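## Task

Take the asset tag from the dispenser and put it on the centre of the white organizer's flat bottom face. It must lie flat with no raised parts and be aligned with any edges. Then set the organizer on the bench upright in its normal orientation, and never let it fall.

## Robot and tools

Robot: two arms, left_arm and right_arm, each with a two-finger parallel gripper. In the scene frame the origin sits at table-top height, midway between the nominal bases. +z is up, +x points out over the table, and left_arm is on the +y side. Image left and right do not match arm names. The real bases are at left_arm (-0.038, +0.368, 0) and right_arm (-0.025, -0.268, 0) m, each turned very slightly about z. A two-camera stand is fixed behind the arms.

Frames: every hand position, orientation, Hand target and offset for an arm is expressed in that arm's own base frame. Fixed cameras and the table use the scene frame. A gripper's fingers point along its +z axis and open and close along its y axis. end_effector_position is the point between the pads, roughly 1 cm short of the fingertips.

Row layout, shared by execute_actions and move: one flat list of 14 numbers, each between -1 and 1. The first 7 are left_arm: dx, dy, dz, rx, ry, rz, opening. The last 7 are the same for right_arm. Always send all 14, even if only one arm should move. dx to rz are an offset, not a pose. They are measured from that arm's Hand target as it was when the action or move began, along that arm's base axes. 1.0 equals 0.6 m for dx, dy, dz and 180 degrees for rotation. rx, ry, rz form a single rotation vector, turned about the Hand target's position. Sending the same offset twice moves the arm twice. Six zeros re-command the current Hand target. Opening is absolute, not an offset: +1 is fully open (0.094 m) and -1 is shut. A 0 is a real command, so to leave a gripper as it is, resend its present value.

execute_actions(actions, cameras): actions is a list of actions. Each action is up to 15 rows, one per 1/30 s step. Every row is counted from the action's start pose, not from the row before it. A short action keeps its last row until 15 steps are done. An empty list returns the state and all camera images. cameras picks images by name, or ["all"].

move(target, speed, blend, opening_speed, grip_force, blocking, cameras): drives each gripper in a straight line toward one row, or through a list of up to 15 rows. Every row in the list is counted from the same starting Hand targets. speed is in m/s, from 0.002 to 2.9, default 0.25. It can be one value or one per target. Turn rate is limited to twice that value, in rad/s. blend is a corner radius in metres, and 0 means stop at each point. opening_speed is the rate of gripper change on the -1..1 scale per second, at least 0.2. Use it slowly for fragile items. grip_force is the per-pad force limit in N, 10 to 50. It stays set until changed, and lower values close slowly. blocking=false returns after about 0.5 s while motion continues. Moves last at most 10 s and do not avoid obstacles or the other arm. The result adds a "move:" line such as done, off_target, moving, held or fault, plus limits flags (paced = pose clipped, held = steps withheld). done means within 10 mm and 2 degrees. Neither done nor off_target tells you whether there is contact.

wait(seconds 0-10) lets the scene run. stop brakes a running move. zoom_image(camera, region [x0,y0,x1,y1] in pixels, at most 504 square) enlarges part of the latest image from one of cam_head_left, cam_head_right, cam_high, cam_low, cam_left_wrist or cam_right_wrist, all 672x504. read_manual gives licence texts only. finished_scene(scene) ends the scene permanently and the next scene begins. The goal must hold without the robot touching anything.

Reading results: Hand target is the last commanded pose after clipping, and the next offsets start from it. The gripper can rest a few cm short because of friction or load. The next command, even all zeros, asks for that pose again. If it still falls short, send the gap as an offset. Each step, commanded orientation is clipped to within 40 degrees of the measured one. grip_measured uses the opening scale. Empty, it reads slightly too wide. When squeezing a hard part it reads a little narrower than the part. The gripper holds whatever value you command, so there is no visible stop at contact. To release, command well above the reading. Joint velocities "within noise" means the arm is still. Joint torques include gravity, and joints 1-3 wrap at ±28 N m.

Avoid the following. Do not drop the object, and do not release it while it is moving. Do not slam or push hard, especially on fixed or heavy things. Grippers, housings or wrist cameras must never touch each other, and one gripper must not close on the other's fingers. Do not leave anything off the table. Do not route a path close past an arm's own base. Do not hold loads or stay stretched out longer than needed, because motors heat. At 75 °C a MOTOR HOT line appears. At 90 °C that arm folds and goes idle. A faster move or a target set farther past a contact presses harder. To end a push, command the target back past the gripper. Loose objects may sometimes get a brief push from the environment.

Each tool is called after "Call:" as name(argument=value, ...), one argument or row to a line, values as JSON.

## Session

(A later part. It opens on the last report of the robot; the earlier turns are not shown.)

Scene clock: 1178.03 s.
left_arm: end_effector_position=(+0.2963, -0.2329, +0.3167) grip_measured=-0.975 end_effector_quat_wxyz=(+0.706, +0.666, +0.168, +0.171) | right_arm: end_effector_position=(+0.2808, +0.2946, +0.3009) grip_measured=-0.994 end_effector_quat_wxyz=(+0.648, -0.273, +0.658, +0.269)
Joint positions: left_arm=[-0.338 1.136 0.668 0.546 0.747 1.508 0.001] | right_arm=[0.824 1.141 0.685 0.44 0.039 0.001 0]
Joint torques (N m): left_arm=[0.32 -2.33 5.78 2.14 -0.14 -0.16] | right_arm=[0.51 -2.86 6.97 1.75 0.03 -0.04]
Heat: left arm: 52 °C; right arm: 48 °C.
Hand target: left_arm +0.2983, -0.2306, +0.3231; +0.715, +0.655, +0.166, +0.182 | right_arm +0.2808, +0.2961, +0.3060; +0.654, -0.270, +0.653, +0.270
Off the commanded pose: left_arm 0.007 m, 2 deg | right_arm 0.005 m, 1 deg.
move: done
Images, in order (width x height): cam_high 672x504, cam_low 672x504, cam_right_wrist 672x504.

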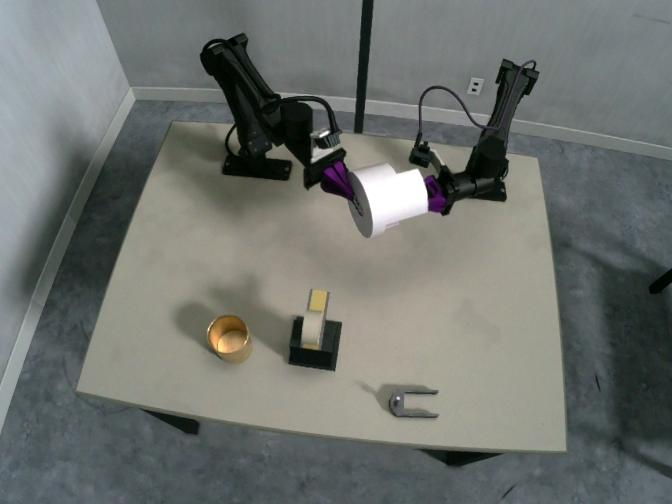

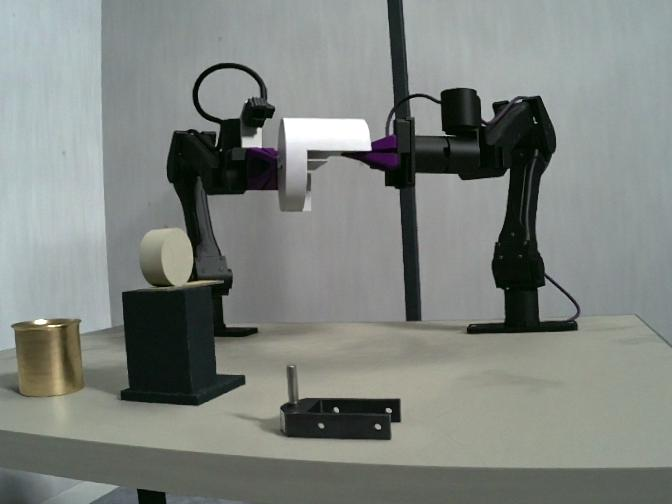

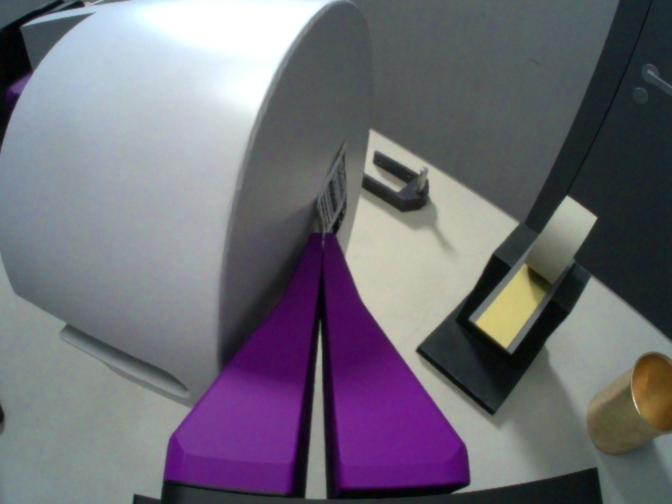

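Call:
move(
  target=[
    [0,0,0,0,0,0,-1, 0,0,0,0,0,0,-0.92],
    [0,0,0,0,0,0,-1, -0.0606,-0.0453,0,0,0,0,-0.92],
  ],
  speed=0.04,
  opening_speed=0.3,
  cameras=["cam_high","cam_low","cam_right_wrist"],
)

Call:
zoom_image(
  camera="cam_right_wrist",
  region=[230, 80, 430, 280],
)

Call:
zoom_image(
  camera="cam_high",
  region=[310, 150, 410, 250],
)

Scene clock: 1326.03 s.
left_arm: end_effector_position=(+0.2946, -0.2339, +0.3167) grip_measured=-0.975 end_effector_quat_wxyz=(+0.707, +0.667, +0.165, +0.168) | right_arm: end_effector_position=(+0.2476, +0.2708, +0.3058) grip_measured=-0.921 end_effector_quat_wxyz=(+0.652, -0.271, +0.655, +0.269)
Joint positions: left_arm=[-0.339 1.136 0.668 0.546 0.756 1.508 0.001] | right_arm=[0.87 0.946 0.604 0.337 0.087 0.001 0.004]
Joint torques (N m): left_arm=[0.47 -2.37 5.78 2.14 -0.22 -0.17] | right_arm=[0.53 -3.18 5.5 1.64 0.02 -0.05]
Heat: left arm: 53 °C; right arm: 48 °C.
Hand target: left_arm +0.2984, -0.2305, +0.3232; +0.715, +0.655, +0.166, +0.182 | right_arm +0.2445, +0.2689, +0.3059; +0.654, -0.270, +0.653, +0.270
Off the commanded pose: left_arm 0.008 m, 2 deg | right_arm 0.004 m, 0 deg.
move: done
Images, in order (width x height): cam_high 672x504, cam_low 672x504, cam_right_wrist 672x504.

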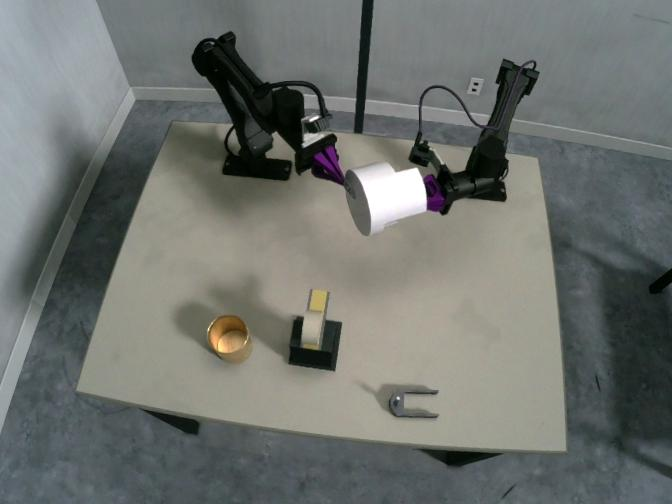

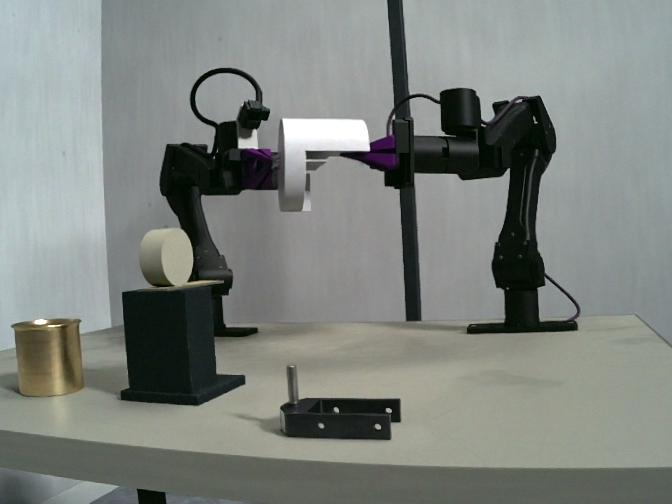

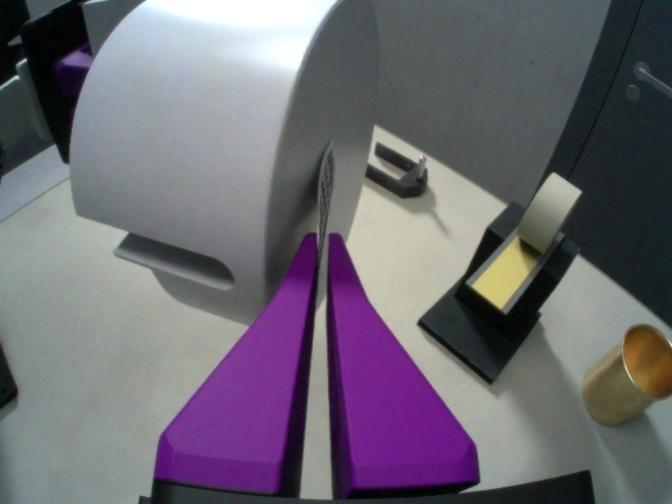

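Scaled by 2.520 from the camera's 672x504 image, which has a finer 960x720 frame.

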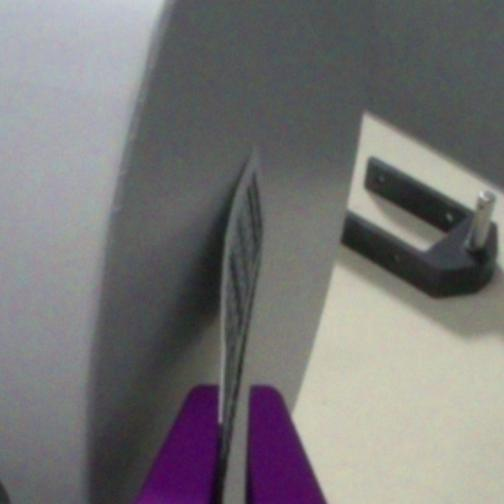

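Scaled by 5.040.

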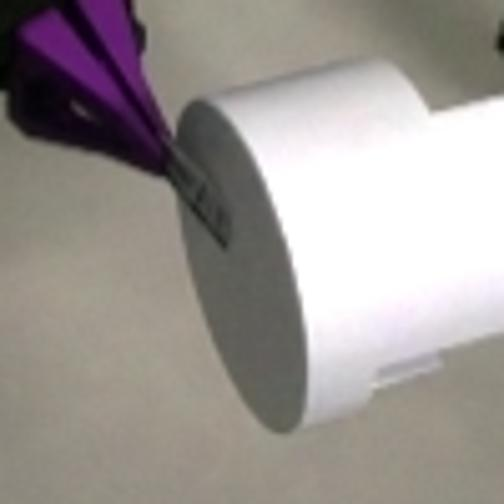

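Call:
move(
  target=[
    [0,0,0,0,0,0,-1, 0,0,0,0,0,0,-1],
    [0,0,0,0,0,0,-1, 0.02,-0.13,0,0,0,0,-1],
  ],
  speed=0.08,
  grip_force=[50, 25],
  cameras=["cam_high","cam_right_wrist"],
)

Call:
zoom_image(
  camera="cam_right_wrist",
  region=[260, 120, 400, 260],
)

Scene clock: 1406.97 s.
left_arm: end_effector_position=(+0.2960, -0.2332, +0.3167) grip_measured=-0.975 end_effector_quat_wxyz=(+0.707, +0.666, +0.168, +0.171) | right_arm: end_effector_position=(+0.2580, +0.1924, +0.3084) grip_measured=-0.994 end_effector_quat_wxyz=(+0.654, -0.269, +0.653, +0.270)
Joint positions: left_arm=[-0.339 1.136 0.668 0.546 0.747 1.508 0.001] | right_arm=[0.458 0.73 0.543 0.188 -0.324 0.001 0]
Joint torques (N m): left_arm=[0.43 -2.36 5.74 2.16 -0.13 -0.18] | right_arm=[-0.49 -1.29 5.45 1.59 -0.1 -0.03]
Heat: left arm: 53 °C; right arm: 46 °C.
Hand target: left_arm +0.2984, -0.2305, +0.3232; +0.715, +0.655, +0.166, +0.182 | right_arm +0.2564, +0.1909, +0.3060; +0.654, -0.270, +0.653, +0.270
Off the commanded pose: left_arm 0.007 m, 2 deg | right_arm 0.003 m, 0 deg.
grip_force (N): 50, 25
move: done
Images, in order (width x height): cam_high 672x504, cam_right_wrist 672x504.

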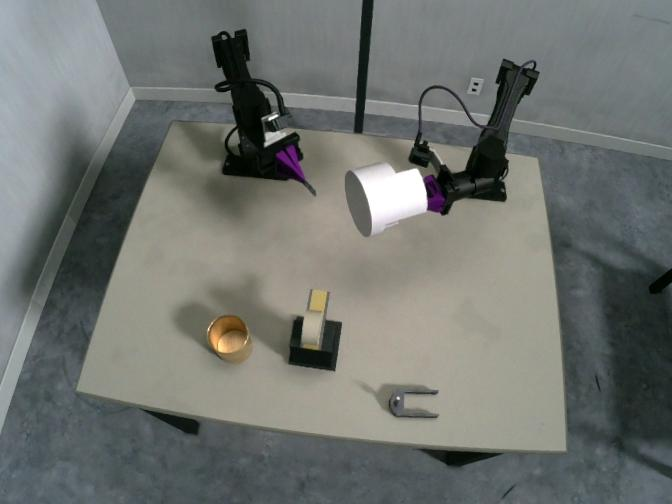

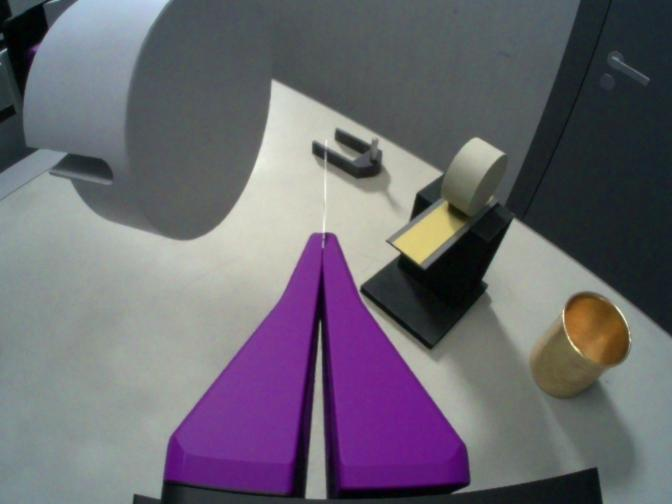

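Scaled by 3.600 from the camera's 672x504 image, which has a finer 960x720 frame.

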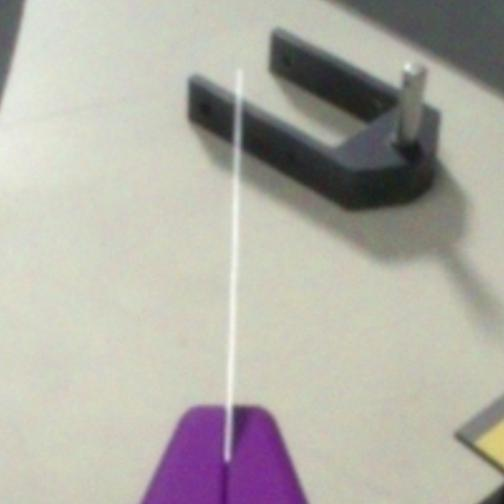

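Call:
move(
  target=[-0.0198,-0.0237,0,0,0,-0.15,-1, 0,0,0,0,0,0,-1],
  speed=0.15,
  cameras=["cam_high","cam_low","cam_right_wrist","cam_left_wrist"],
)

Scene clock: 1414.87 s.
left_arm: end_effector_position=(+0.2801, -0.2450, +0.3076) grip_measured=-0.975 end_effector_quat_wxyz=(+0.731, +0.683, +0.018, -0.004) | right_arm: end_effector_position=(+0.2580, +0.1925, +0.3084) grip_measured=-0.994 end_effector_quat_wxyz=(+0.654, -0.269, +0.653, +0.270)
Joint positions: left_arm=[-0.235 1.44 0.779 0.922 1.306 1.287 0.001] | right_arm=[0.458 0.73 0.543 0.188 -0.324 0.001 0]
Joint torques (N m): left_arm=[0.44 -3.47 8.79 1.53 -0.19 -0.26] | right_arm=[-0.46 -1.26 5.48 1.59 -0.09 -0.03]
Heat: left arm: 52 °C; right arm: 46 °C.
Hand target: left_arm +0.2865, -0.2448, +0.3230; +0.737, +0.675, +0.009, +0.010 | right_arm +0.2564, +0.1909, +0.3060; +0.654, -0.270, +0.653, +0.270
Off the commanded pose: left_arm 0.017 m, 2 deg | right_arm 0.003 m, 0 deg.
grip_force (N): 50, 25
move: off_target (left_arm)
Images, in order (width x height): cam_high 672x504, cam_low 672x504, cam_left_wrist 672x504, cam_right_wrist 672x504.

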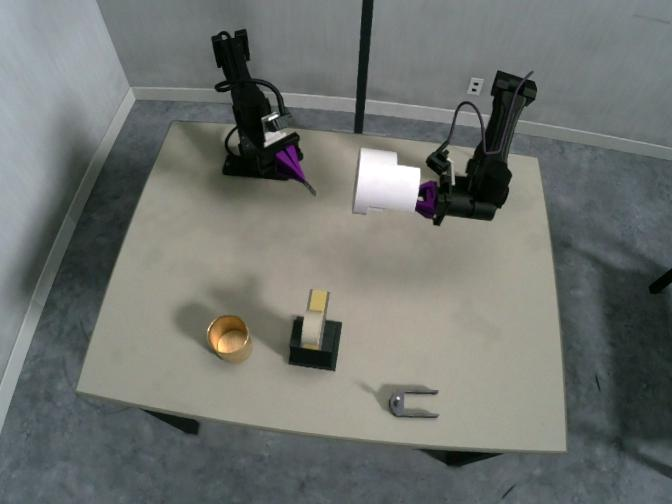

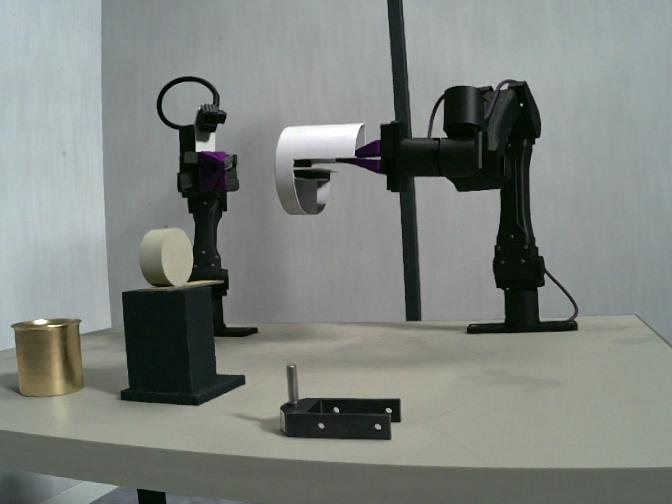

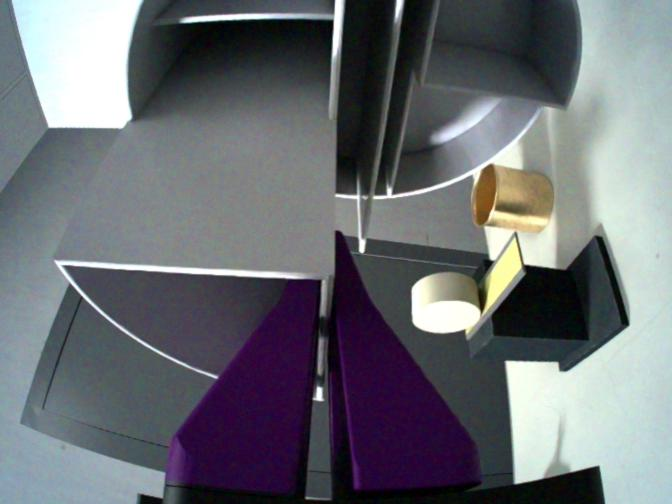

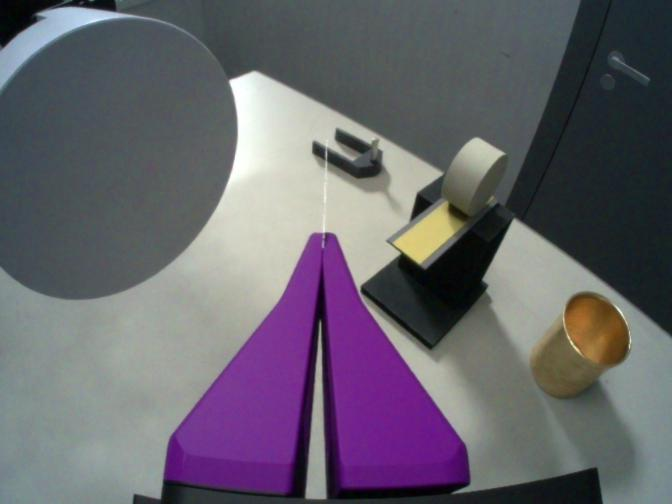

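Call:
zoom_image(
  camera="cam_right_wrist",
  region=[0, 0, 260, 310],
)

Scaled by 1.626 from the camera's 672x504 image, which has a finer 960x720 frame.

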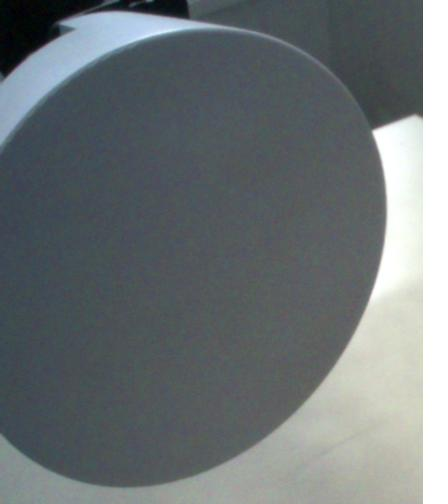

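Call:
move(
  target=[0,0,0,0,0,0,-1, -0.0592,0.105,-0.022,0,0,0,-1],
  speed=0.1,
  cameras=["cam_high","cam_low","cam_right_wrist"],
)

Scene clock: 1459.43 s.
left_arm: end_effector_position=(+0.2798, -0.2450, +0.3085) grip_measured=-0.975 end_effector_quat_wxyz=(+0.731, +0.682, +0.017, -0.003) | right_arm: end_effector_position=(+0.2214, +0.2535, +0.2935) grip_measured=-0.994 end_effector_quat_wxyz=(+0.651, -0.272, +0.656, +0.269)
Joint positions: left_arm=[-0.235 1.44 0.779 0.93 1.306 1.281 0.001] | right_arm=[0.925 0.793 0.508 0.277 0.139 0.001 0]
Joint torques (N m): left_arm=[0.46 -3.33 8.76 1.52 -0.19 -0.27] | right_arm=[0.51 -0.73 5.55 1.83 0.06 -0.04]
Heat: left arm: 47 °C; right arm: 46 °C.
Hand target: left_arm +0.2865, -0.2448, +0.3230; +0.737, +0.675, +0.009, +0.010 | right_arm +0.2209, +0.2540, +0.2929; +0.654, -0.270, +0.653, +0.270
Off the commanded pose: left_arm 0.016 m, 2 deg | right_arm 0.001 m, 1 deg.
grip_force (N): 50, 25
move: off_target (left_arm)
Images, in order (width x height): cam_high 672x504, cam_low 672x504, cam_right_wrist 672x504.

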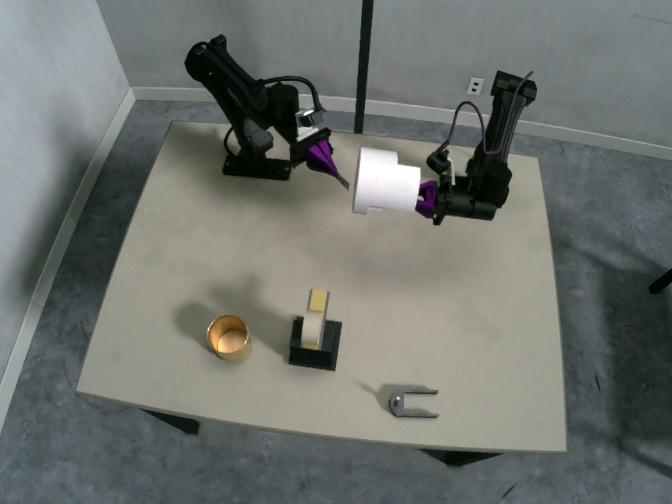

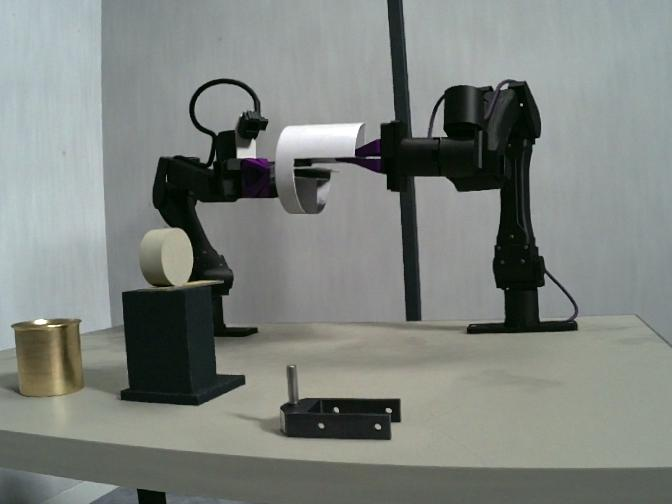

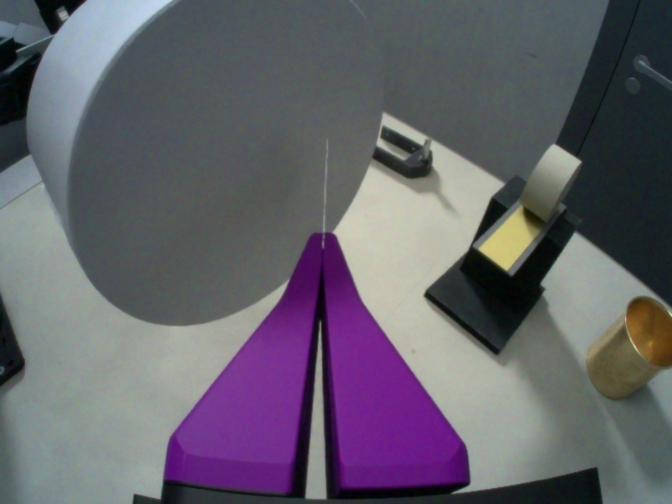

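Call:
zoom_image(
  camera="cam_right_wrist",
  region=[20, 0, 420, 340],
)

Scaled by 1.260 from the camera's 672x504 image, which has a finer 960x720 frame.

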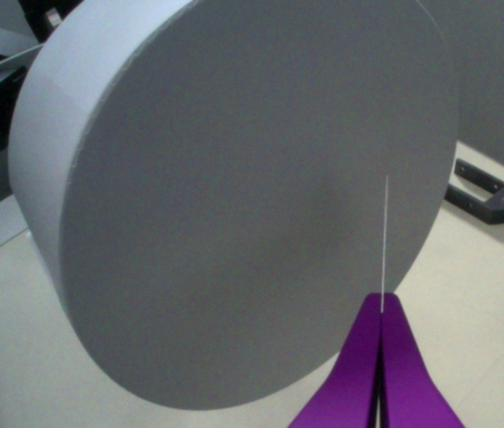

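Call:
move(
  target=[
    [0,0,0,0,0,0,-1, 0.0062,0.0248,0.0033,0,0,0,-1],
    [0,0,0,0,0,0,-1, -0.0027,0.0432,0.0033,0,0,0.0444,-1],
    [0,0,0,0,0,0,-1, -0.0023,0.0512,0.0033,0,0,0.1278,-1],
  ],
  speed=0.06,
  blend=[0.01, 0.01, 0],
  cameras=["cam_high","cam_low","cam_right_wrist"],
)

Call:
zoom_image(
  camera="cam_right_wrist",
  region=[260, 80, 420, 260],
)

Scene clock: 1501.13 s.
left_arm: end_effector_position=(+0.2794, -0.2450, +0.3085) grip_measured=-0.975 end_effector_quat_wxyz=(+0.731, +0.682, +0.016, -0.004) | right_arm: end_effector_position=(+0.2165, +0.2833, +0.2752) grip_measured=-0.994 end_effector_quat_wxyz=(+0.570, -0.395, +0.603, +0.394)
Joint positions: left_arm=[-0.235 1.44 0.779 0.932 1.308 1.281 0.001] | right_arm=[0.659 0.973 0.528 0.399 -0.524 0.001 0]
Joint torques (N m): left_arm=[0.43 -3.26 8.75 1.52 -0.2 -0.28] | right_arm=[-0.46 -1.59 9.63 1.67 -0.1 -0.03]
Heat: left arm: 45 °C; right arm: 46 °C.
Hand target: left_arm +0.2865, -0.2448, +0.3230; +0.737, +0.675, +0.009, +0.010 | right_arm +0.2195, +0.2847, +0.2947; +0.587, -0.395, +0.586, +0.395
Off the commanded pose: left_arm 0.016 m, 2 deg | right_arm 0.020 m, 3 deg.
grip_force (N): 50, 25
move: off_target (left_arm, right_arm); blend cut to 0.0078 m at target 1
Images, in order (width x height): cam_high 672x504, cam_low 672x504, cam_right_wrist 672x504.

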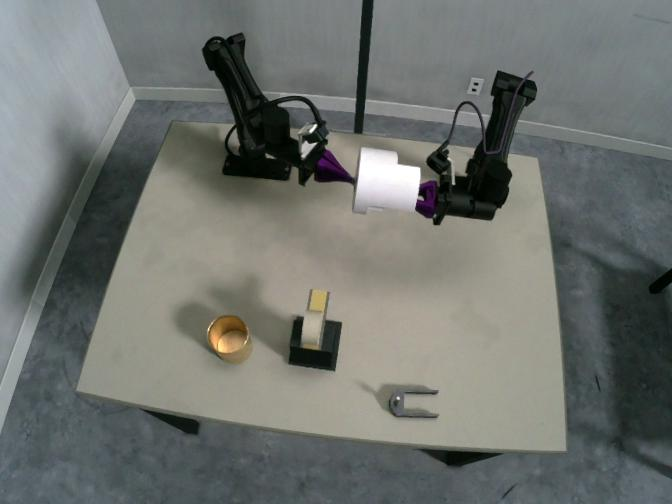

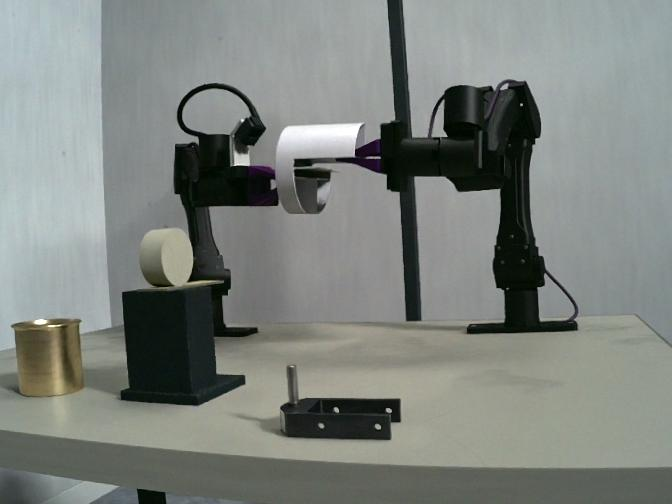

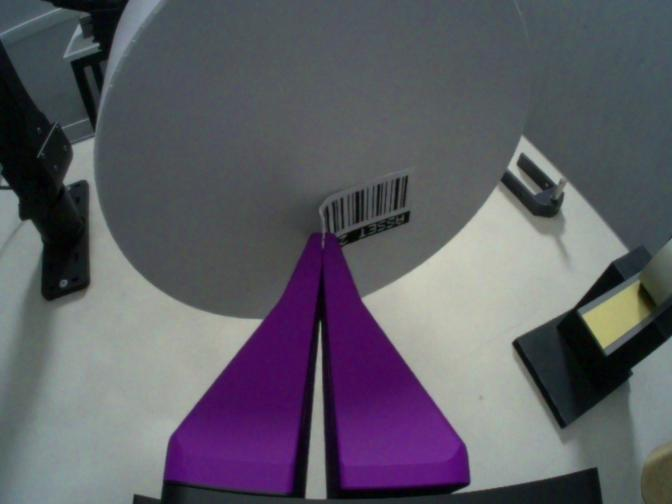

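Scaled by 2.800 from the camera's 672x504 image, which has a finer 960x720 frame.

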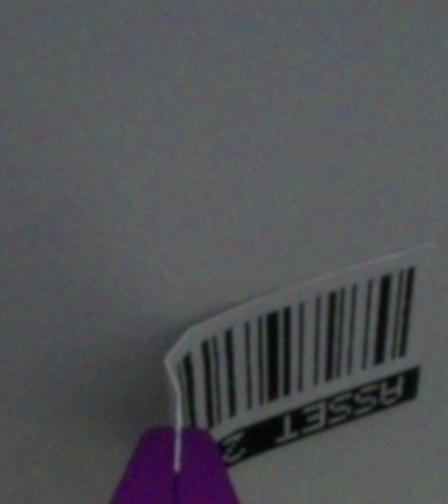

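Call:
zoom_image(
  camera="cam_right_wrist",
  region=[70, 0, 320, 330],
)

Call:
zoom_image(
  camera="cam_right_wrist",
  region=[300, 0, 560, 330],
)

Scaled by 1.527 from the camera's 672x504 image, which has a finer 960x720 frame.

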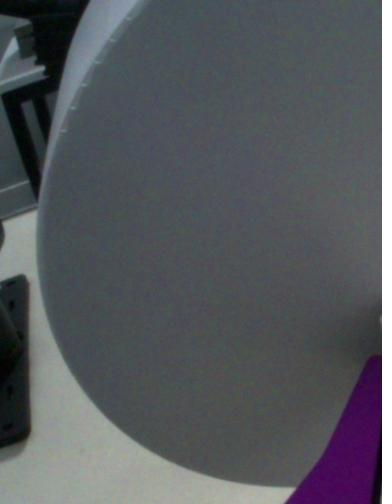

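Scaled by 1.527 from the camera's 672x504 image, which has a finer 960x720 frame.

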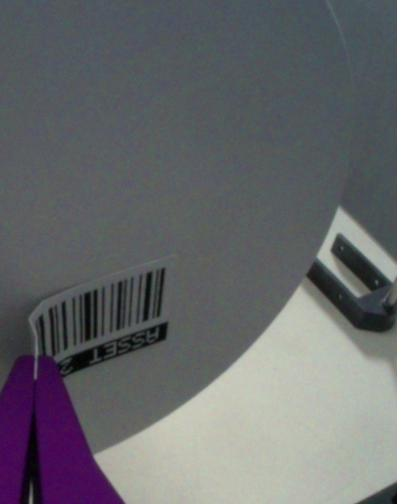

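Call:
move(
  target=[0,0,0,0,0,0,-1, 0.0058,0,0.03,0,0,0,-1],
  speed=0.05,
  cameras=["cam_right_wrist"],
)

Scene clock: 1543.27 s.
left_arm: end_effector_position=(+0.2789, -0.2448, +0.3106) grip_measured=-0.975 end_effector_quat_wxyz=(+0.733, +0.680, +0.013, -0.001) | right_arm: end_effector_position=(+0.2207, +0.2830, +0.2835) grip_measured=-0.994 end_effector_quat_wxyz=(+0.561, -0.395, +0.613, +0.392)
Joint positions: left_arm=[-0.235 1.44 0.779 0.95 1.308 1.272 0.001] | right_arm=[0.647 0.976 0.588 0.315 -0.533 0.001 0]
Joint torques (N m): left_arm=[0.46 -3.19 8.73 1.36 -0.22 -0.21] | right_arm=[-0.39 -2.14 10.65 1.79 -0.14 -0.04]
Heat: left arm: 44 °C; right arm: 51 °C.
Hand target: left_arm +0.2865, -0.2448, +0.3230; +0.737, +0.675, +0.009, +0.010 | right_arm +0.2230, +0.2847, +0.3127; +0.587, -0.395, +0.586, +0.395
Off the commanded pose: left_arm 0.015 m, 2 deg | right_arm 0.029 m, 4 deg.
grip_force (N): 50, 25
move: off_target (left_arm, right_arm)
Images, in order (width x height): cam_right_wrist 672x504.

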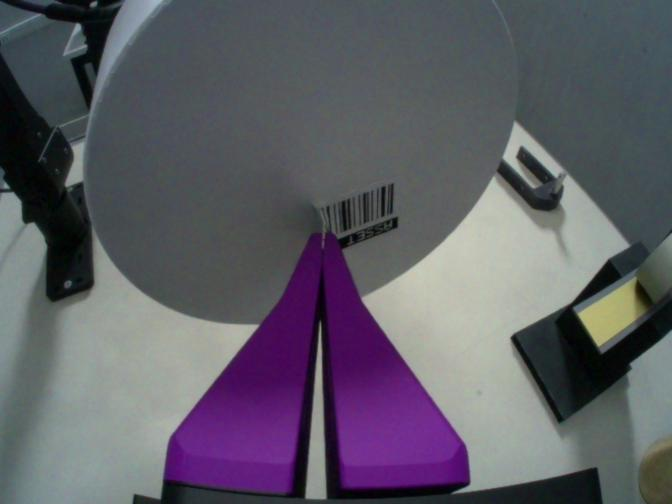

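Call:
move(
  target=[
    [0,0,0,0,0,0,-1, 0,0,-0.018,0.0155,-0.0063,0,-1],
    [0,0,0,0,0,0,-1, 0,0,-0.027,0,0,0,-1],
  ],
  speed=0.06,
  cameras=["cam_right_wrist"],
)

Scene clock: 1549.10 s.
left_arm: end_effector_position=(+0.2789, -0.2445, +0.3113) grip_measured=-0.975 end_effector_quat_wxyz=(+0.733, +0.680, +0.012, +0.000) | right_arm: end_effector_position=(+0.2235, +0.2852, +0.2803) grip_measured=-0.994 end_effector_quat_wxyz=(+0.573, -0.393, +0.602, +0.394)
Joint positions: left_arm=[-0.234 1.44 0.779 0.956 1.308 1.268 0.001] | right_arm=[0.647 1.003 0.553 0.412 -0.534 0.005 0]
Joint torques (N m): left_arm=[0.34 -3.1 8.72 1.33 -0.22 -0.18] | right_arm=[-0.28 -3.04 8.54 1.57 -0.12 -0.09]
Heat: left arm: 44 °C; right arm: 51 °C.
Hand target: left_arm +0.2865, -0.2448, +0.3230; +0.737, +0.675, +0.009, +0.010 | right_arm +0.2230, +0.2847, +0.2965; +0.587, -0.395, +0.586, +0.395
Off the commanded pose: left_arm 0.014 m, 1 deg | right_arm 0.016 m, 2 deg.
grip_force (N): 50, 25
move: off_target (left_arm, right_arm)
Images, in order (width x height): cam_right_wrist 672x504.

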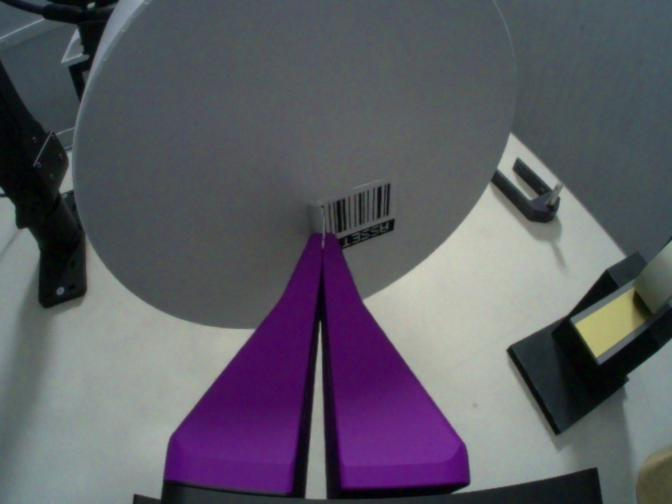

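Call:
move(
  target=[0,0,0,0,0,0,-1, -0.005,-0.1,0.026,0,0,-0.0833,-1],
  speed=0.08,
  cameras=["cam_right_wrist"],
)

Call:
zoom_image(
  camera="cam_right_wrist",
  region=[260, 120, 400, 260],
)

Scene clock: 1555.33 s.
left_arm: end_effector_position=(+0.2773, -0.2440, +0.3107) grip_measured=-0.975 end_effector_quat_wxyz=(+0.732, +0.681, +0.008, -0.007) | right_arm: end_effector_position=(+0.2188, +0.2272, +0.3082) grip_measured=-0.994 end_effector_quat_wxyz=(+0.624, -0.318, +0.638, +0.319)
Joint positions: left_arm=[-0.231 1.445 0.782 0.961 1.327 1.258 0.001] | right_arm=[0.626 0.695 0.553 0.124 -0.309 0.004 0]
Joint torques (N m): left_arm=[0.12 -3.52 8.36 1.29 -0.39 -0.1] | right_arm=[-0.43 -0.69 6.15 1.73 0.04 -0.08]
Heat: left arm: 43 °C; right arm: 50 °C.
Hand target: left_arm +0.2864, -0.2447, +0.3231; +0.737, +0.675, +0.009, +0.010 | right_arm +0.2200, +0.2246, +0.3121; +0.634, -0.315, +0.633, +0.315
Off the commanded pose: left_arm 0.015 m, 2 deg | right_arm 0.005 m, 1 deg.
grip_force (N): 50, 25
move: off_target (left_arm)
Images, in order (width x height): cam_right_wrist 672x504.

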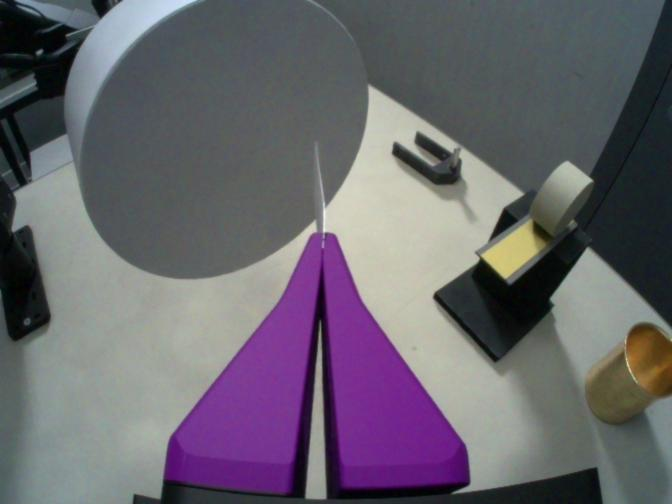

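Scaled by 3.600 from the camera's 672x504 image, which has a finer 960x720 frame.

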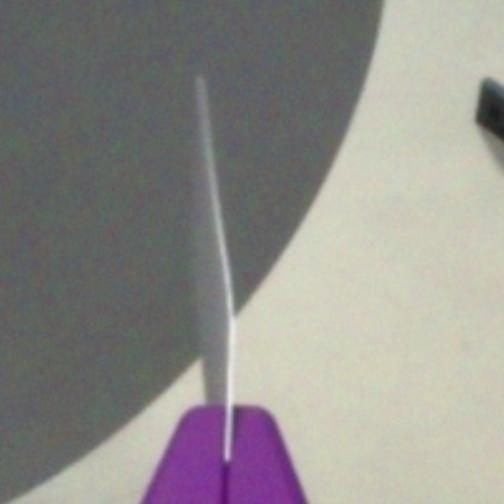

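Call:
wait(
  seconds=0.3,
  cameras=["cam_right_wrist"],
)

Call:
zoom_image(
  camera="cam_right_wrist",
  region=[0, 0, 400, 300],
)

Scene clock: 1557.63 s.
left_arm: end_effector_position=(+0.2774, -0.2440, +0.3106) grip_measured=-0.975 end_effector_quat_wxyz=(+0.732, +0.681, +0.009, -0.007) | right_arm: end_effector_position=(+0.2189, +0.2271, +0.3082) grip_measured=-0.994 end_effector_quat_wxyz=(+0.624, -0.318, +0.638, +0.319)
Joint positions: left_arm=[-0.231 1.445 0.782 0.961 1.327 1.258 0.001] | right_arm=[0.626 0.695 0.553 0.124 -0.309 0.004 0]
Joint torques (N m): left_arm=[0.14 -3.51 8.35 1.29 -0.39 -0.11] | right_arm=[-0.4 -0.7 6.11 1.75 0.03 -0.08]
Heat: left arm: 43 °C; right arm: 50 °C.
Hand target: left_arm +0.2865, -0.2447, +0.3231; +0.737, +0.675, +0.009, +0.010 | right_arm +0.2200, +0.2246, +0.3121; +0.634, -0.315, +0.633, +0.315
Tool commands: left_gripper/opening=-1.0 right_gripper/opening=-1.0
Off the commanded pose: left_arm 0.015 m, 2 deg | right_arm 0.005 m, 1 deg.
grip_force (N): 50, 25
wait: 0.30 s; at rest from the start
Images, in order (width x height): cam_right_wrist 672x504.

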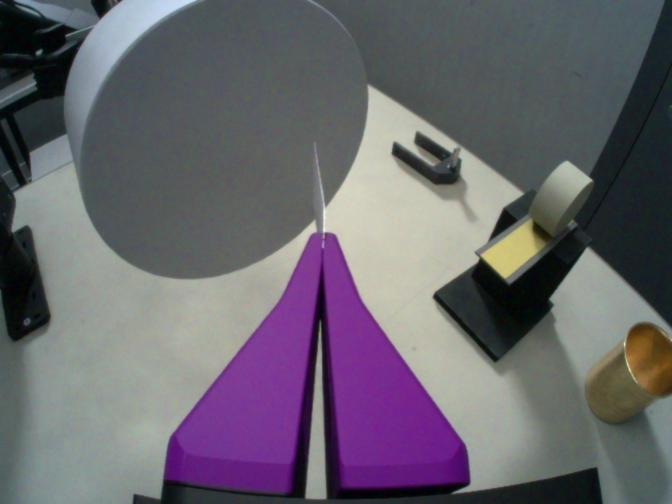

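Scaled by 1.260 from the camera's 672x504 image, which has a finer 960x720 frame.

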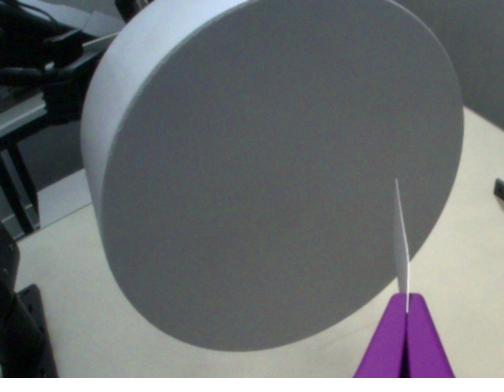

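Call:
zoom_image(
  camera="cam_right_wrist",
  region=[280, 130, 370, 270],
)

Scaled by 3.600 from the camera's 672x504 image, which has a finer 960x720 frame.

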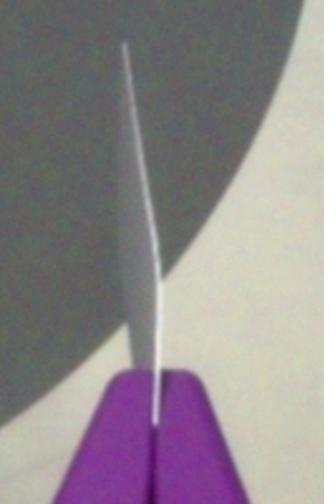

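Call:
move(
  target=[0,0,0,0,0,0,-1, 0.0015,0.0625,0.004,0,0,-0.05,-1],
  speed=0.08,
  cameras=["cam_right_wrist"],
)

Scene clock: 1568.67 s.
left_arm: end_effector_position=(+0.2775, -0.2440, +0.3106) grip_measured=-0.975 end_effector_quat_wxyz=(+0.732, +0.681, +0.009, -0.007) | right_arm: end_effector_position=(+0.2199, +0.2605, +0.2898) grip_measured=-0.994 end_effector_quat_wxyz=(+0.637, -0.276, +0.673, +0.255)
Joint positions: left_arm=[-0.231 1.445 0.782 0.961 1.327 1.258 0.001] | right_arm=[0.975 0.823 0.553 0.209 0.205 0.004 0]
Joint torques (N m): left_arm=[0.14 -3.47 8.36 1.3 -0.38 -0.11] | right_arm=[0.46 -0.91 9.8 1.86 0.05 -0.08]
Heat: left arm: 43 °C; right arm: 48 °C.
Hand target: left_arm +0.2865, -0.2447, +0.3231; +0.737, +0.675, +0.009, +0.010 | right_arm +0.2209, +0.2622, +0.3144; +0.656, -0.265, +0.655, +0.264
Off the commanded pose: left_arm 0.015 m, 2 deg | right_arm 0.025 m, 3 deg.
grip_force (N): 50, 25
move: off_target (left_arm, right_arm)
Images, in order (width x height): cam_right_wrist 672x504.

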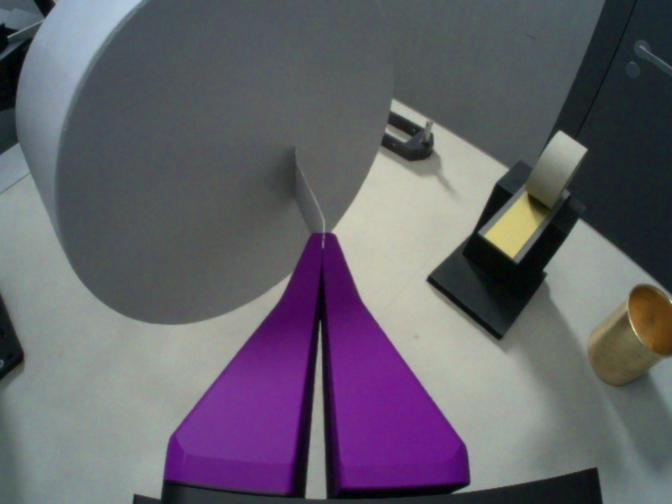

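Call:
move(
  target=[0,0,0,0,0,0,-1, 0.0,-0.05,0.0,0,0,0,-1],
  speed=0.06,
  cameras=["cam_right_wrist"],
)

Call:
zoom_image(
  camera="cam_right_wrist",
  region=[260, 120, 400, 260],
)

Scene clock: 1573.77 s.
left_arm: end_effector_position=(+0.2771, -0.2445, +0.3106) grip_measured=-0.975 end_effector_quat_wxyz=(+0.732, +0.681, +0.008, -0.008) | right_arm: end_effector_position=(+0.2216, +0.2340, +0.3070) grip_measured=-0.994 end_effector_quat_wxyz=(+0.650, -0.266, +0.662, +0.262)
Joint positions: left_arm=[-0.233 1.445 0.782 0.961 1.326 1.258 0.001] | right_arm=[0.866 0.715 0.553 0.143 0.101 0.003 0]
Joint torques (N m): left_arm=[0.28 -3.54 8.35 1.29 -0.38 -0.11] | right_arm=[-0.49 -1.06 7.2 1.61 -0.09 -0.05]
Heat: left arm: 44 °C; right arm: 49 °C.
Hand target: left_arm +0.2864, -0.2448, +0.3231; +0.737, +0.675, +0.009, +0.010 | right_arm +0.2209, +0.2322, +0.3145; +0.656, -0.265, +0.655, +0.264
Off the commanded pose: left_arm 0.016 m, 2 deg | right_arm 0.008 m, 1 deg.
grip_force (N): 50, 25
move: off_target (left_arm)
Images, in order (width x height): cam_right_wrist 672x504.

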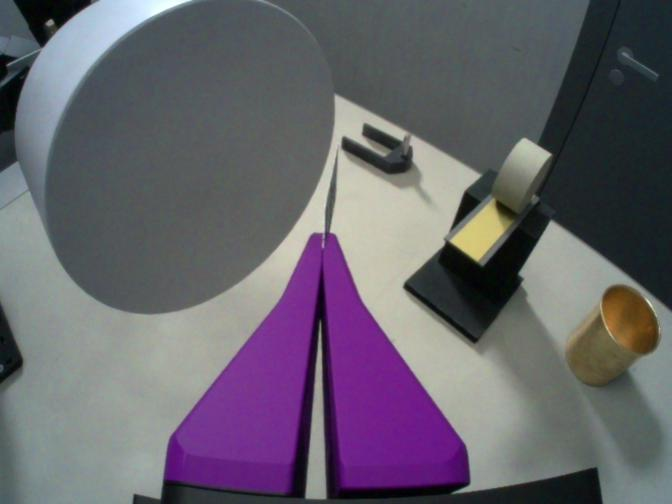

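Scaled by 3.600 from the camera's 672x504 image, which has a finer 960x720 frame.

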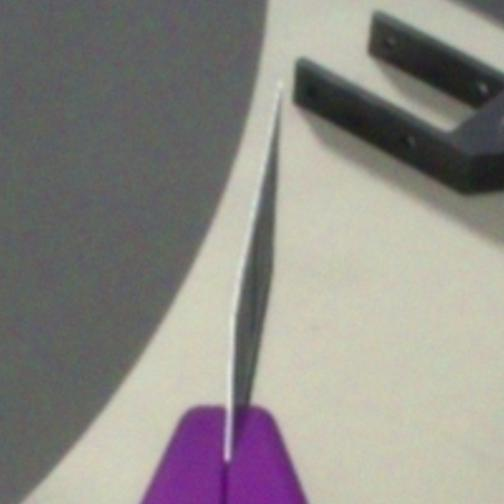

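Call:
wait(
  seconds=0.5,
  cameras=["cam_right_wrist"],
)

Call:
zoom_image(
  camera="cam_right_wrist",
  region=[260, 120, 400, 260],
)

Scene clock: 1578.23 s.
left_arm: end_effector_position=(+0.2771, -0.2445, +0.3106) grip_measured=-0.975 end_effector_quat_wxyz=(+0.732, +0.681, +0.008, -0.008) | right_arm: end_effector_position=(+0.2216, +0.2340, +0.3069) grip_measured=-0.994 end_effector_quat_wxyz=(+0.650, -0.266, +0.662, +0.262)
Joint positions: left_arm=[-0.233 1.445 0.782 0.961 1.326 1.258 0.001] | right_arm=[0.866 0.715 0.553 0.143 0.1 0.003 0]
Joint torques (N m): left_arm=[0.28 -3.54 8.39 1.29 -0.37 -0.11] | right_arm=[-0.47 -1.05 7.2 1.63 -0.09 -0.06]
Heat: left arm: 44 °C; right arm: 48 °C.
Hand target: left_arm +0.2864, -0.2448, +0.3231; +0.737, +0.675, +0.009, +0.010 | right_arm +0.2209, +0.2321, +0.3144; +0.656, -0.265, +0.655, +0.264
Tool commands: left_gripper/opening=-1.0 right_gripper/opening=-1.0
Off the commanded pose: left_arm 0.016 m, 2 deg | right_arm 0.008 m, 1 deg.
grip_force (N): 50, 25
wait: 0.50 s; at rest from the start
Images, in order (width x height): cam_right_wrist 672x504.

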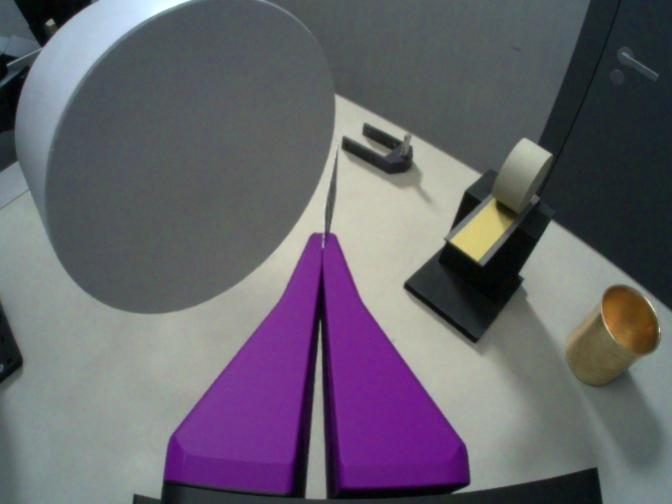

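Scaled by 3.600 from the camera's 672x504 image, which has a finer 960x720 frame.

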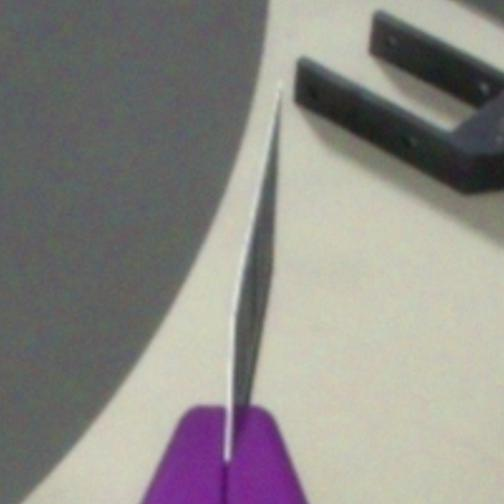

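Call:
move(
  target=[0,0,0,0,0,0,-1, -0.0103,0.0540,0.02,0,0,0,-1],
  speed=0.08,
  cameras=[],
)

Scene clock: 1583.73 s.
left_arm: end_effector_position=(+0.2771, -0.2445, +0.3106) grip_measured=-0.975 end_effector_quat_wxyz=(+0.732, +0.681, +0.008, -0.008) | right_arm: end_effector_position=(+0.2143, +0.2632, +0.3020) grip_measured=-0.994 end_effector_quat_wxyz=(+0.638, -0.276, +0.672, +0.254)
Joint positions: left_arm=[-0.233 1.445 0.782 0.961 1.326 1.258 0.001] | right_arm=[1.014 0.818 0.598 0.163 0.246 0.003 0]
Joint torques (N m): left_arm=[0.25 -3.55 8.36 1.29 -0.38 -0.1] | right_arm=[0.46 -0.9 10.02 1.82 0.05 -0.07]
Heat: left arm: 44 °C; right arm: 48 °C.
Hand target: left_arm +0.2864, -0.2448, +0.3231; +0.737, +0.675, +0.009, +0.010 | right_arm +0.2147, +0.2645, +0.3266; +0.656, -0.264, +0.655, +0.264
Off the commanded pose: left_arm 0.016 m, 2 deg | right_arm 0.024 m, 3 deg.
grip_force (N): 50, 25
move: off_target (left_arm, right_arm)
No camera images: "cameras" was empty.

Call:
move(
  target=[
    [0,0,0,0,0,0,-1, 0,0,-0.014,0.0116,-0.012,0,-1],
    [0,0,0,0,0,0,-1, 0,0,-0.0435,0,0,0,-1],
  ],
  speed=0.06,
  cameras=["cam_right_wrist"],
)

Scene clock: 1589.60 s.
left_arm: end_effector_position=(+0.2771, -0.2445, +0.3106) grip_measured=-0.975 end_effector_quat_wxyz=(+0.732, +0.681, +0.008, -0.008) | right_arm: end_effector_position=(+0.2153, +0.2646, +0.3056) grip_measured=-0.994 end_effector_quat_wxyz=(+0.660, -0.265, +0.652, +0.265)
Joint positions: left_arm=[-0.233 1.445 0.782 0.961 1.326 1.258 0.001] | right_arm=[1.014 0.826 0.547 0.289 0.247 -0.007 0]
Joint torques (N m): left_arm=[0.27 -3.52 8.36 1.3 -0.39 -0.1] | right_arm=[0.43 -1.07 5.49 1.59 0.02 0.05]
Heat: left arm: 44 °C; right arm: 48 °C.
Hand target: left_arm +0.2864, -0.2448, +0.3231; +0.737, +0.675, +0.009, +0.010 | right_arm +0.2147, +0.2645, +0.3004; +0.656, -0.265, +0.655, +0.264
Off the commanded pose: left_arm 0.016 m, 2 deg | right_arm 0.005 m, 1 deg.
grip_force (N): 50, 25
move: off_target (left_arm)
Images, in order (width x height): cam_right_wrist 672x504.

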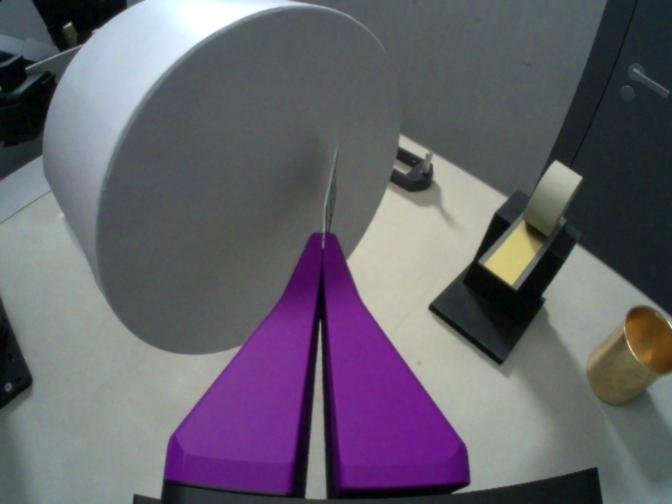

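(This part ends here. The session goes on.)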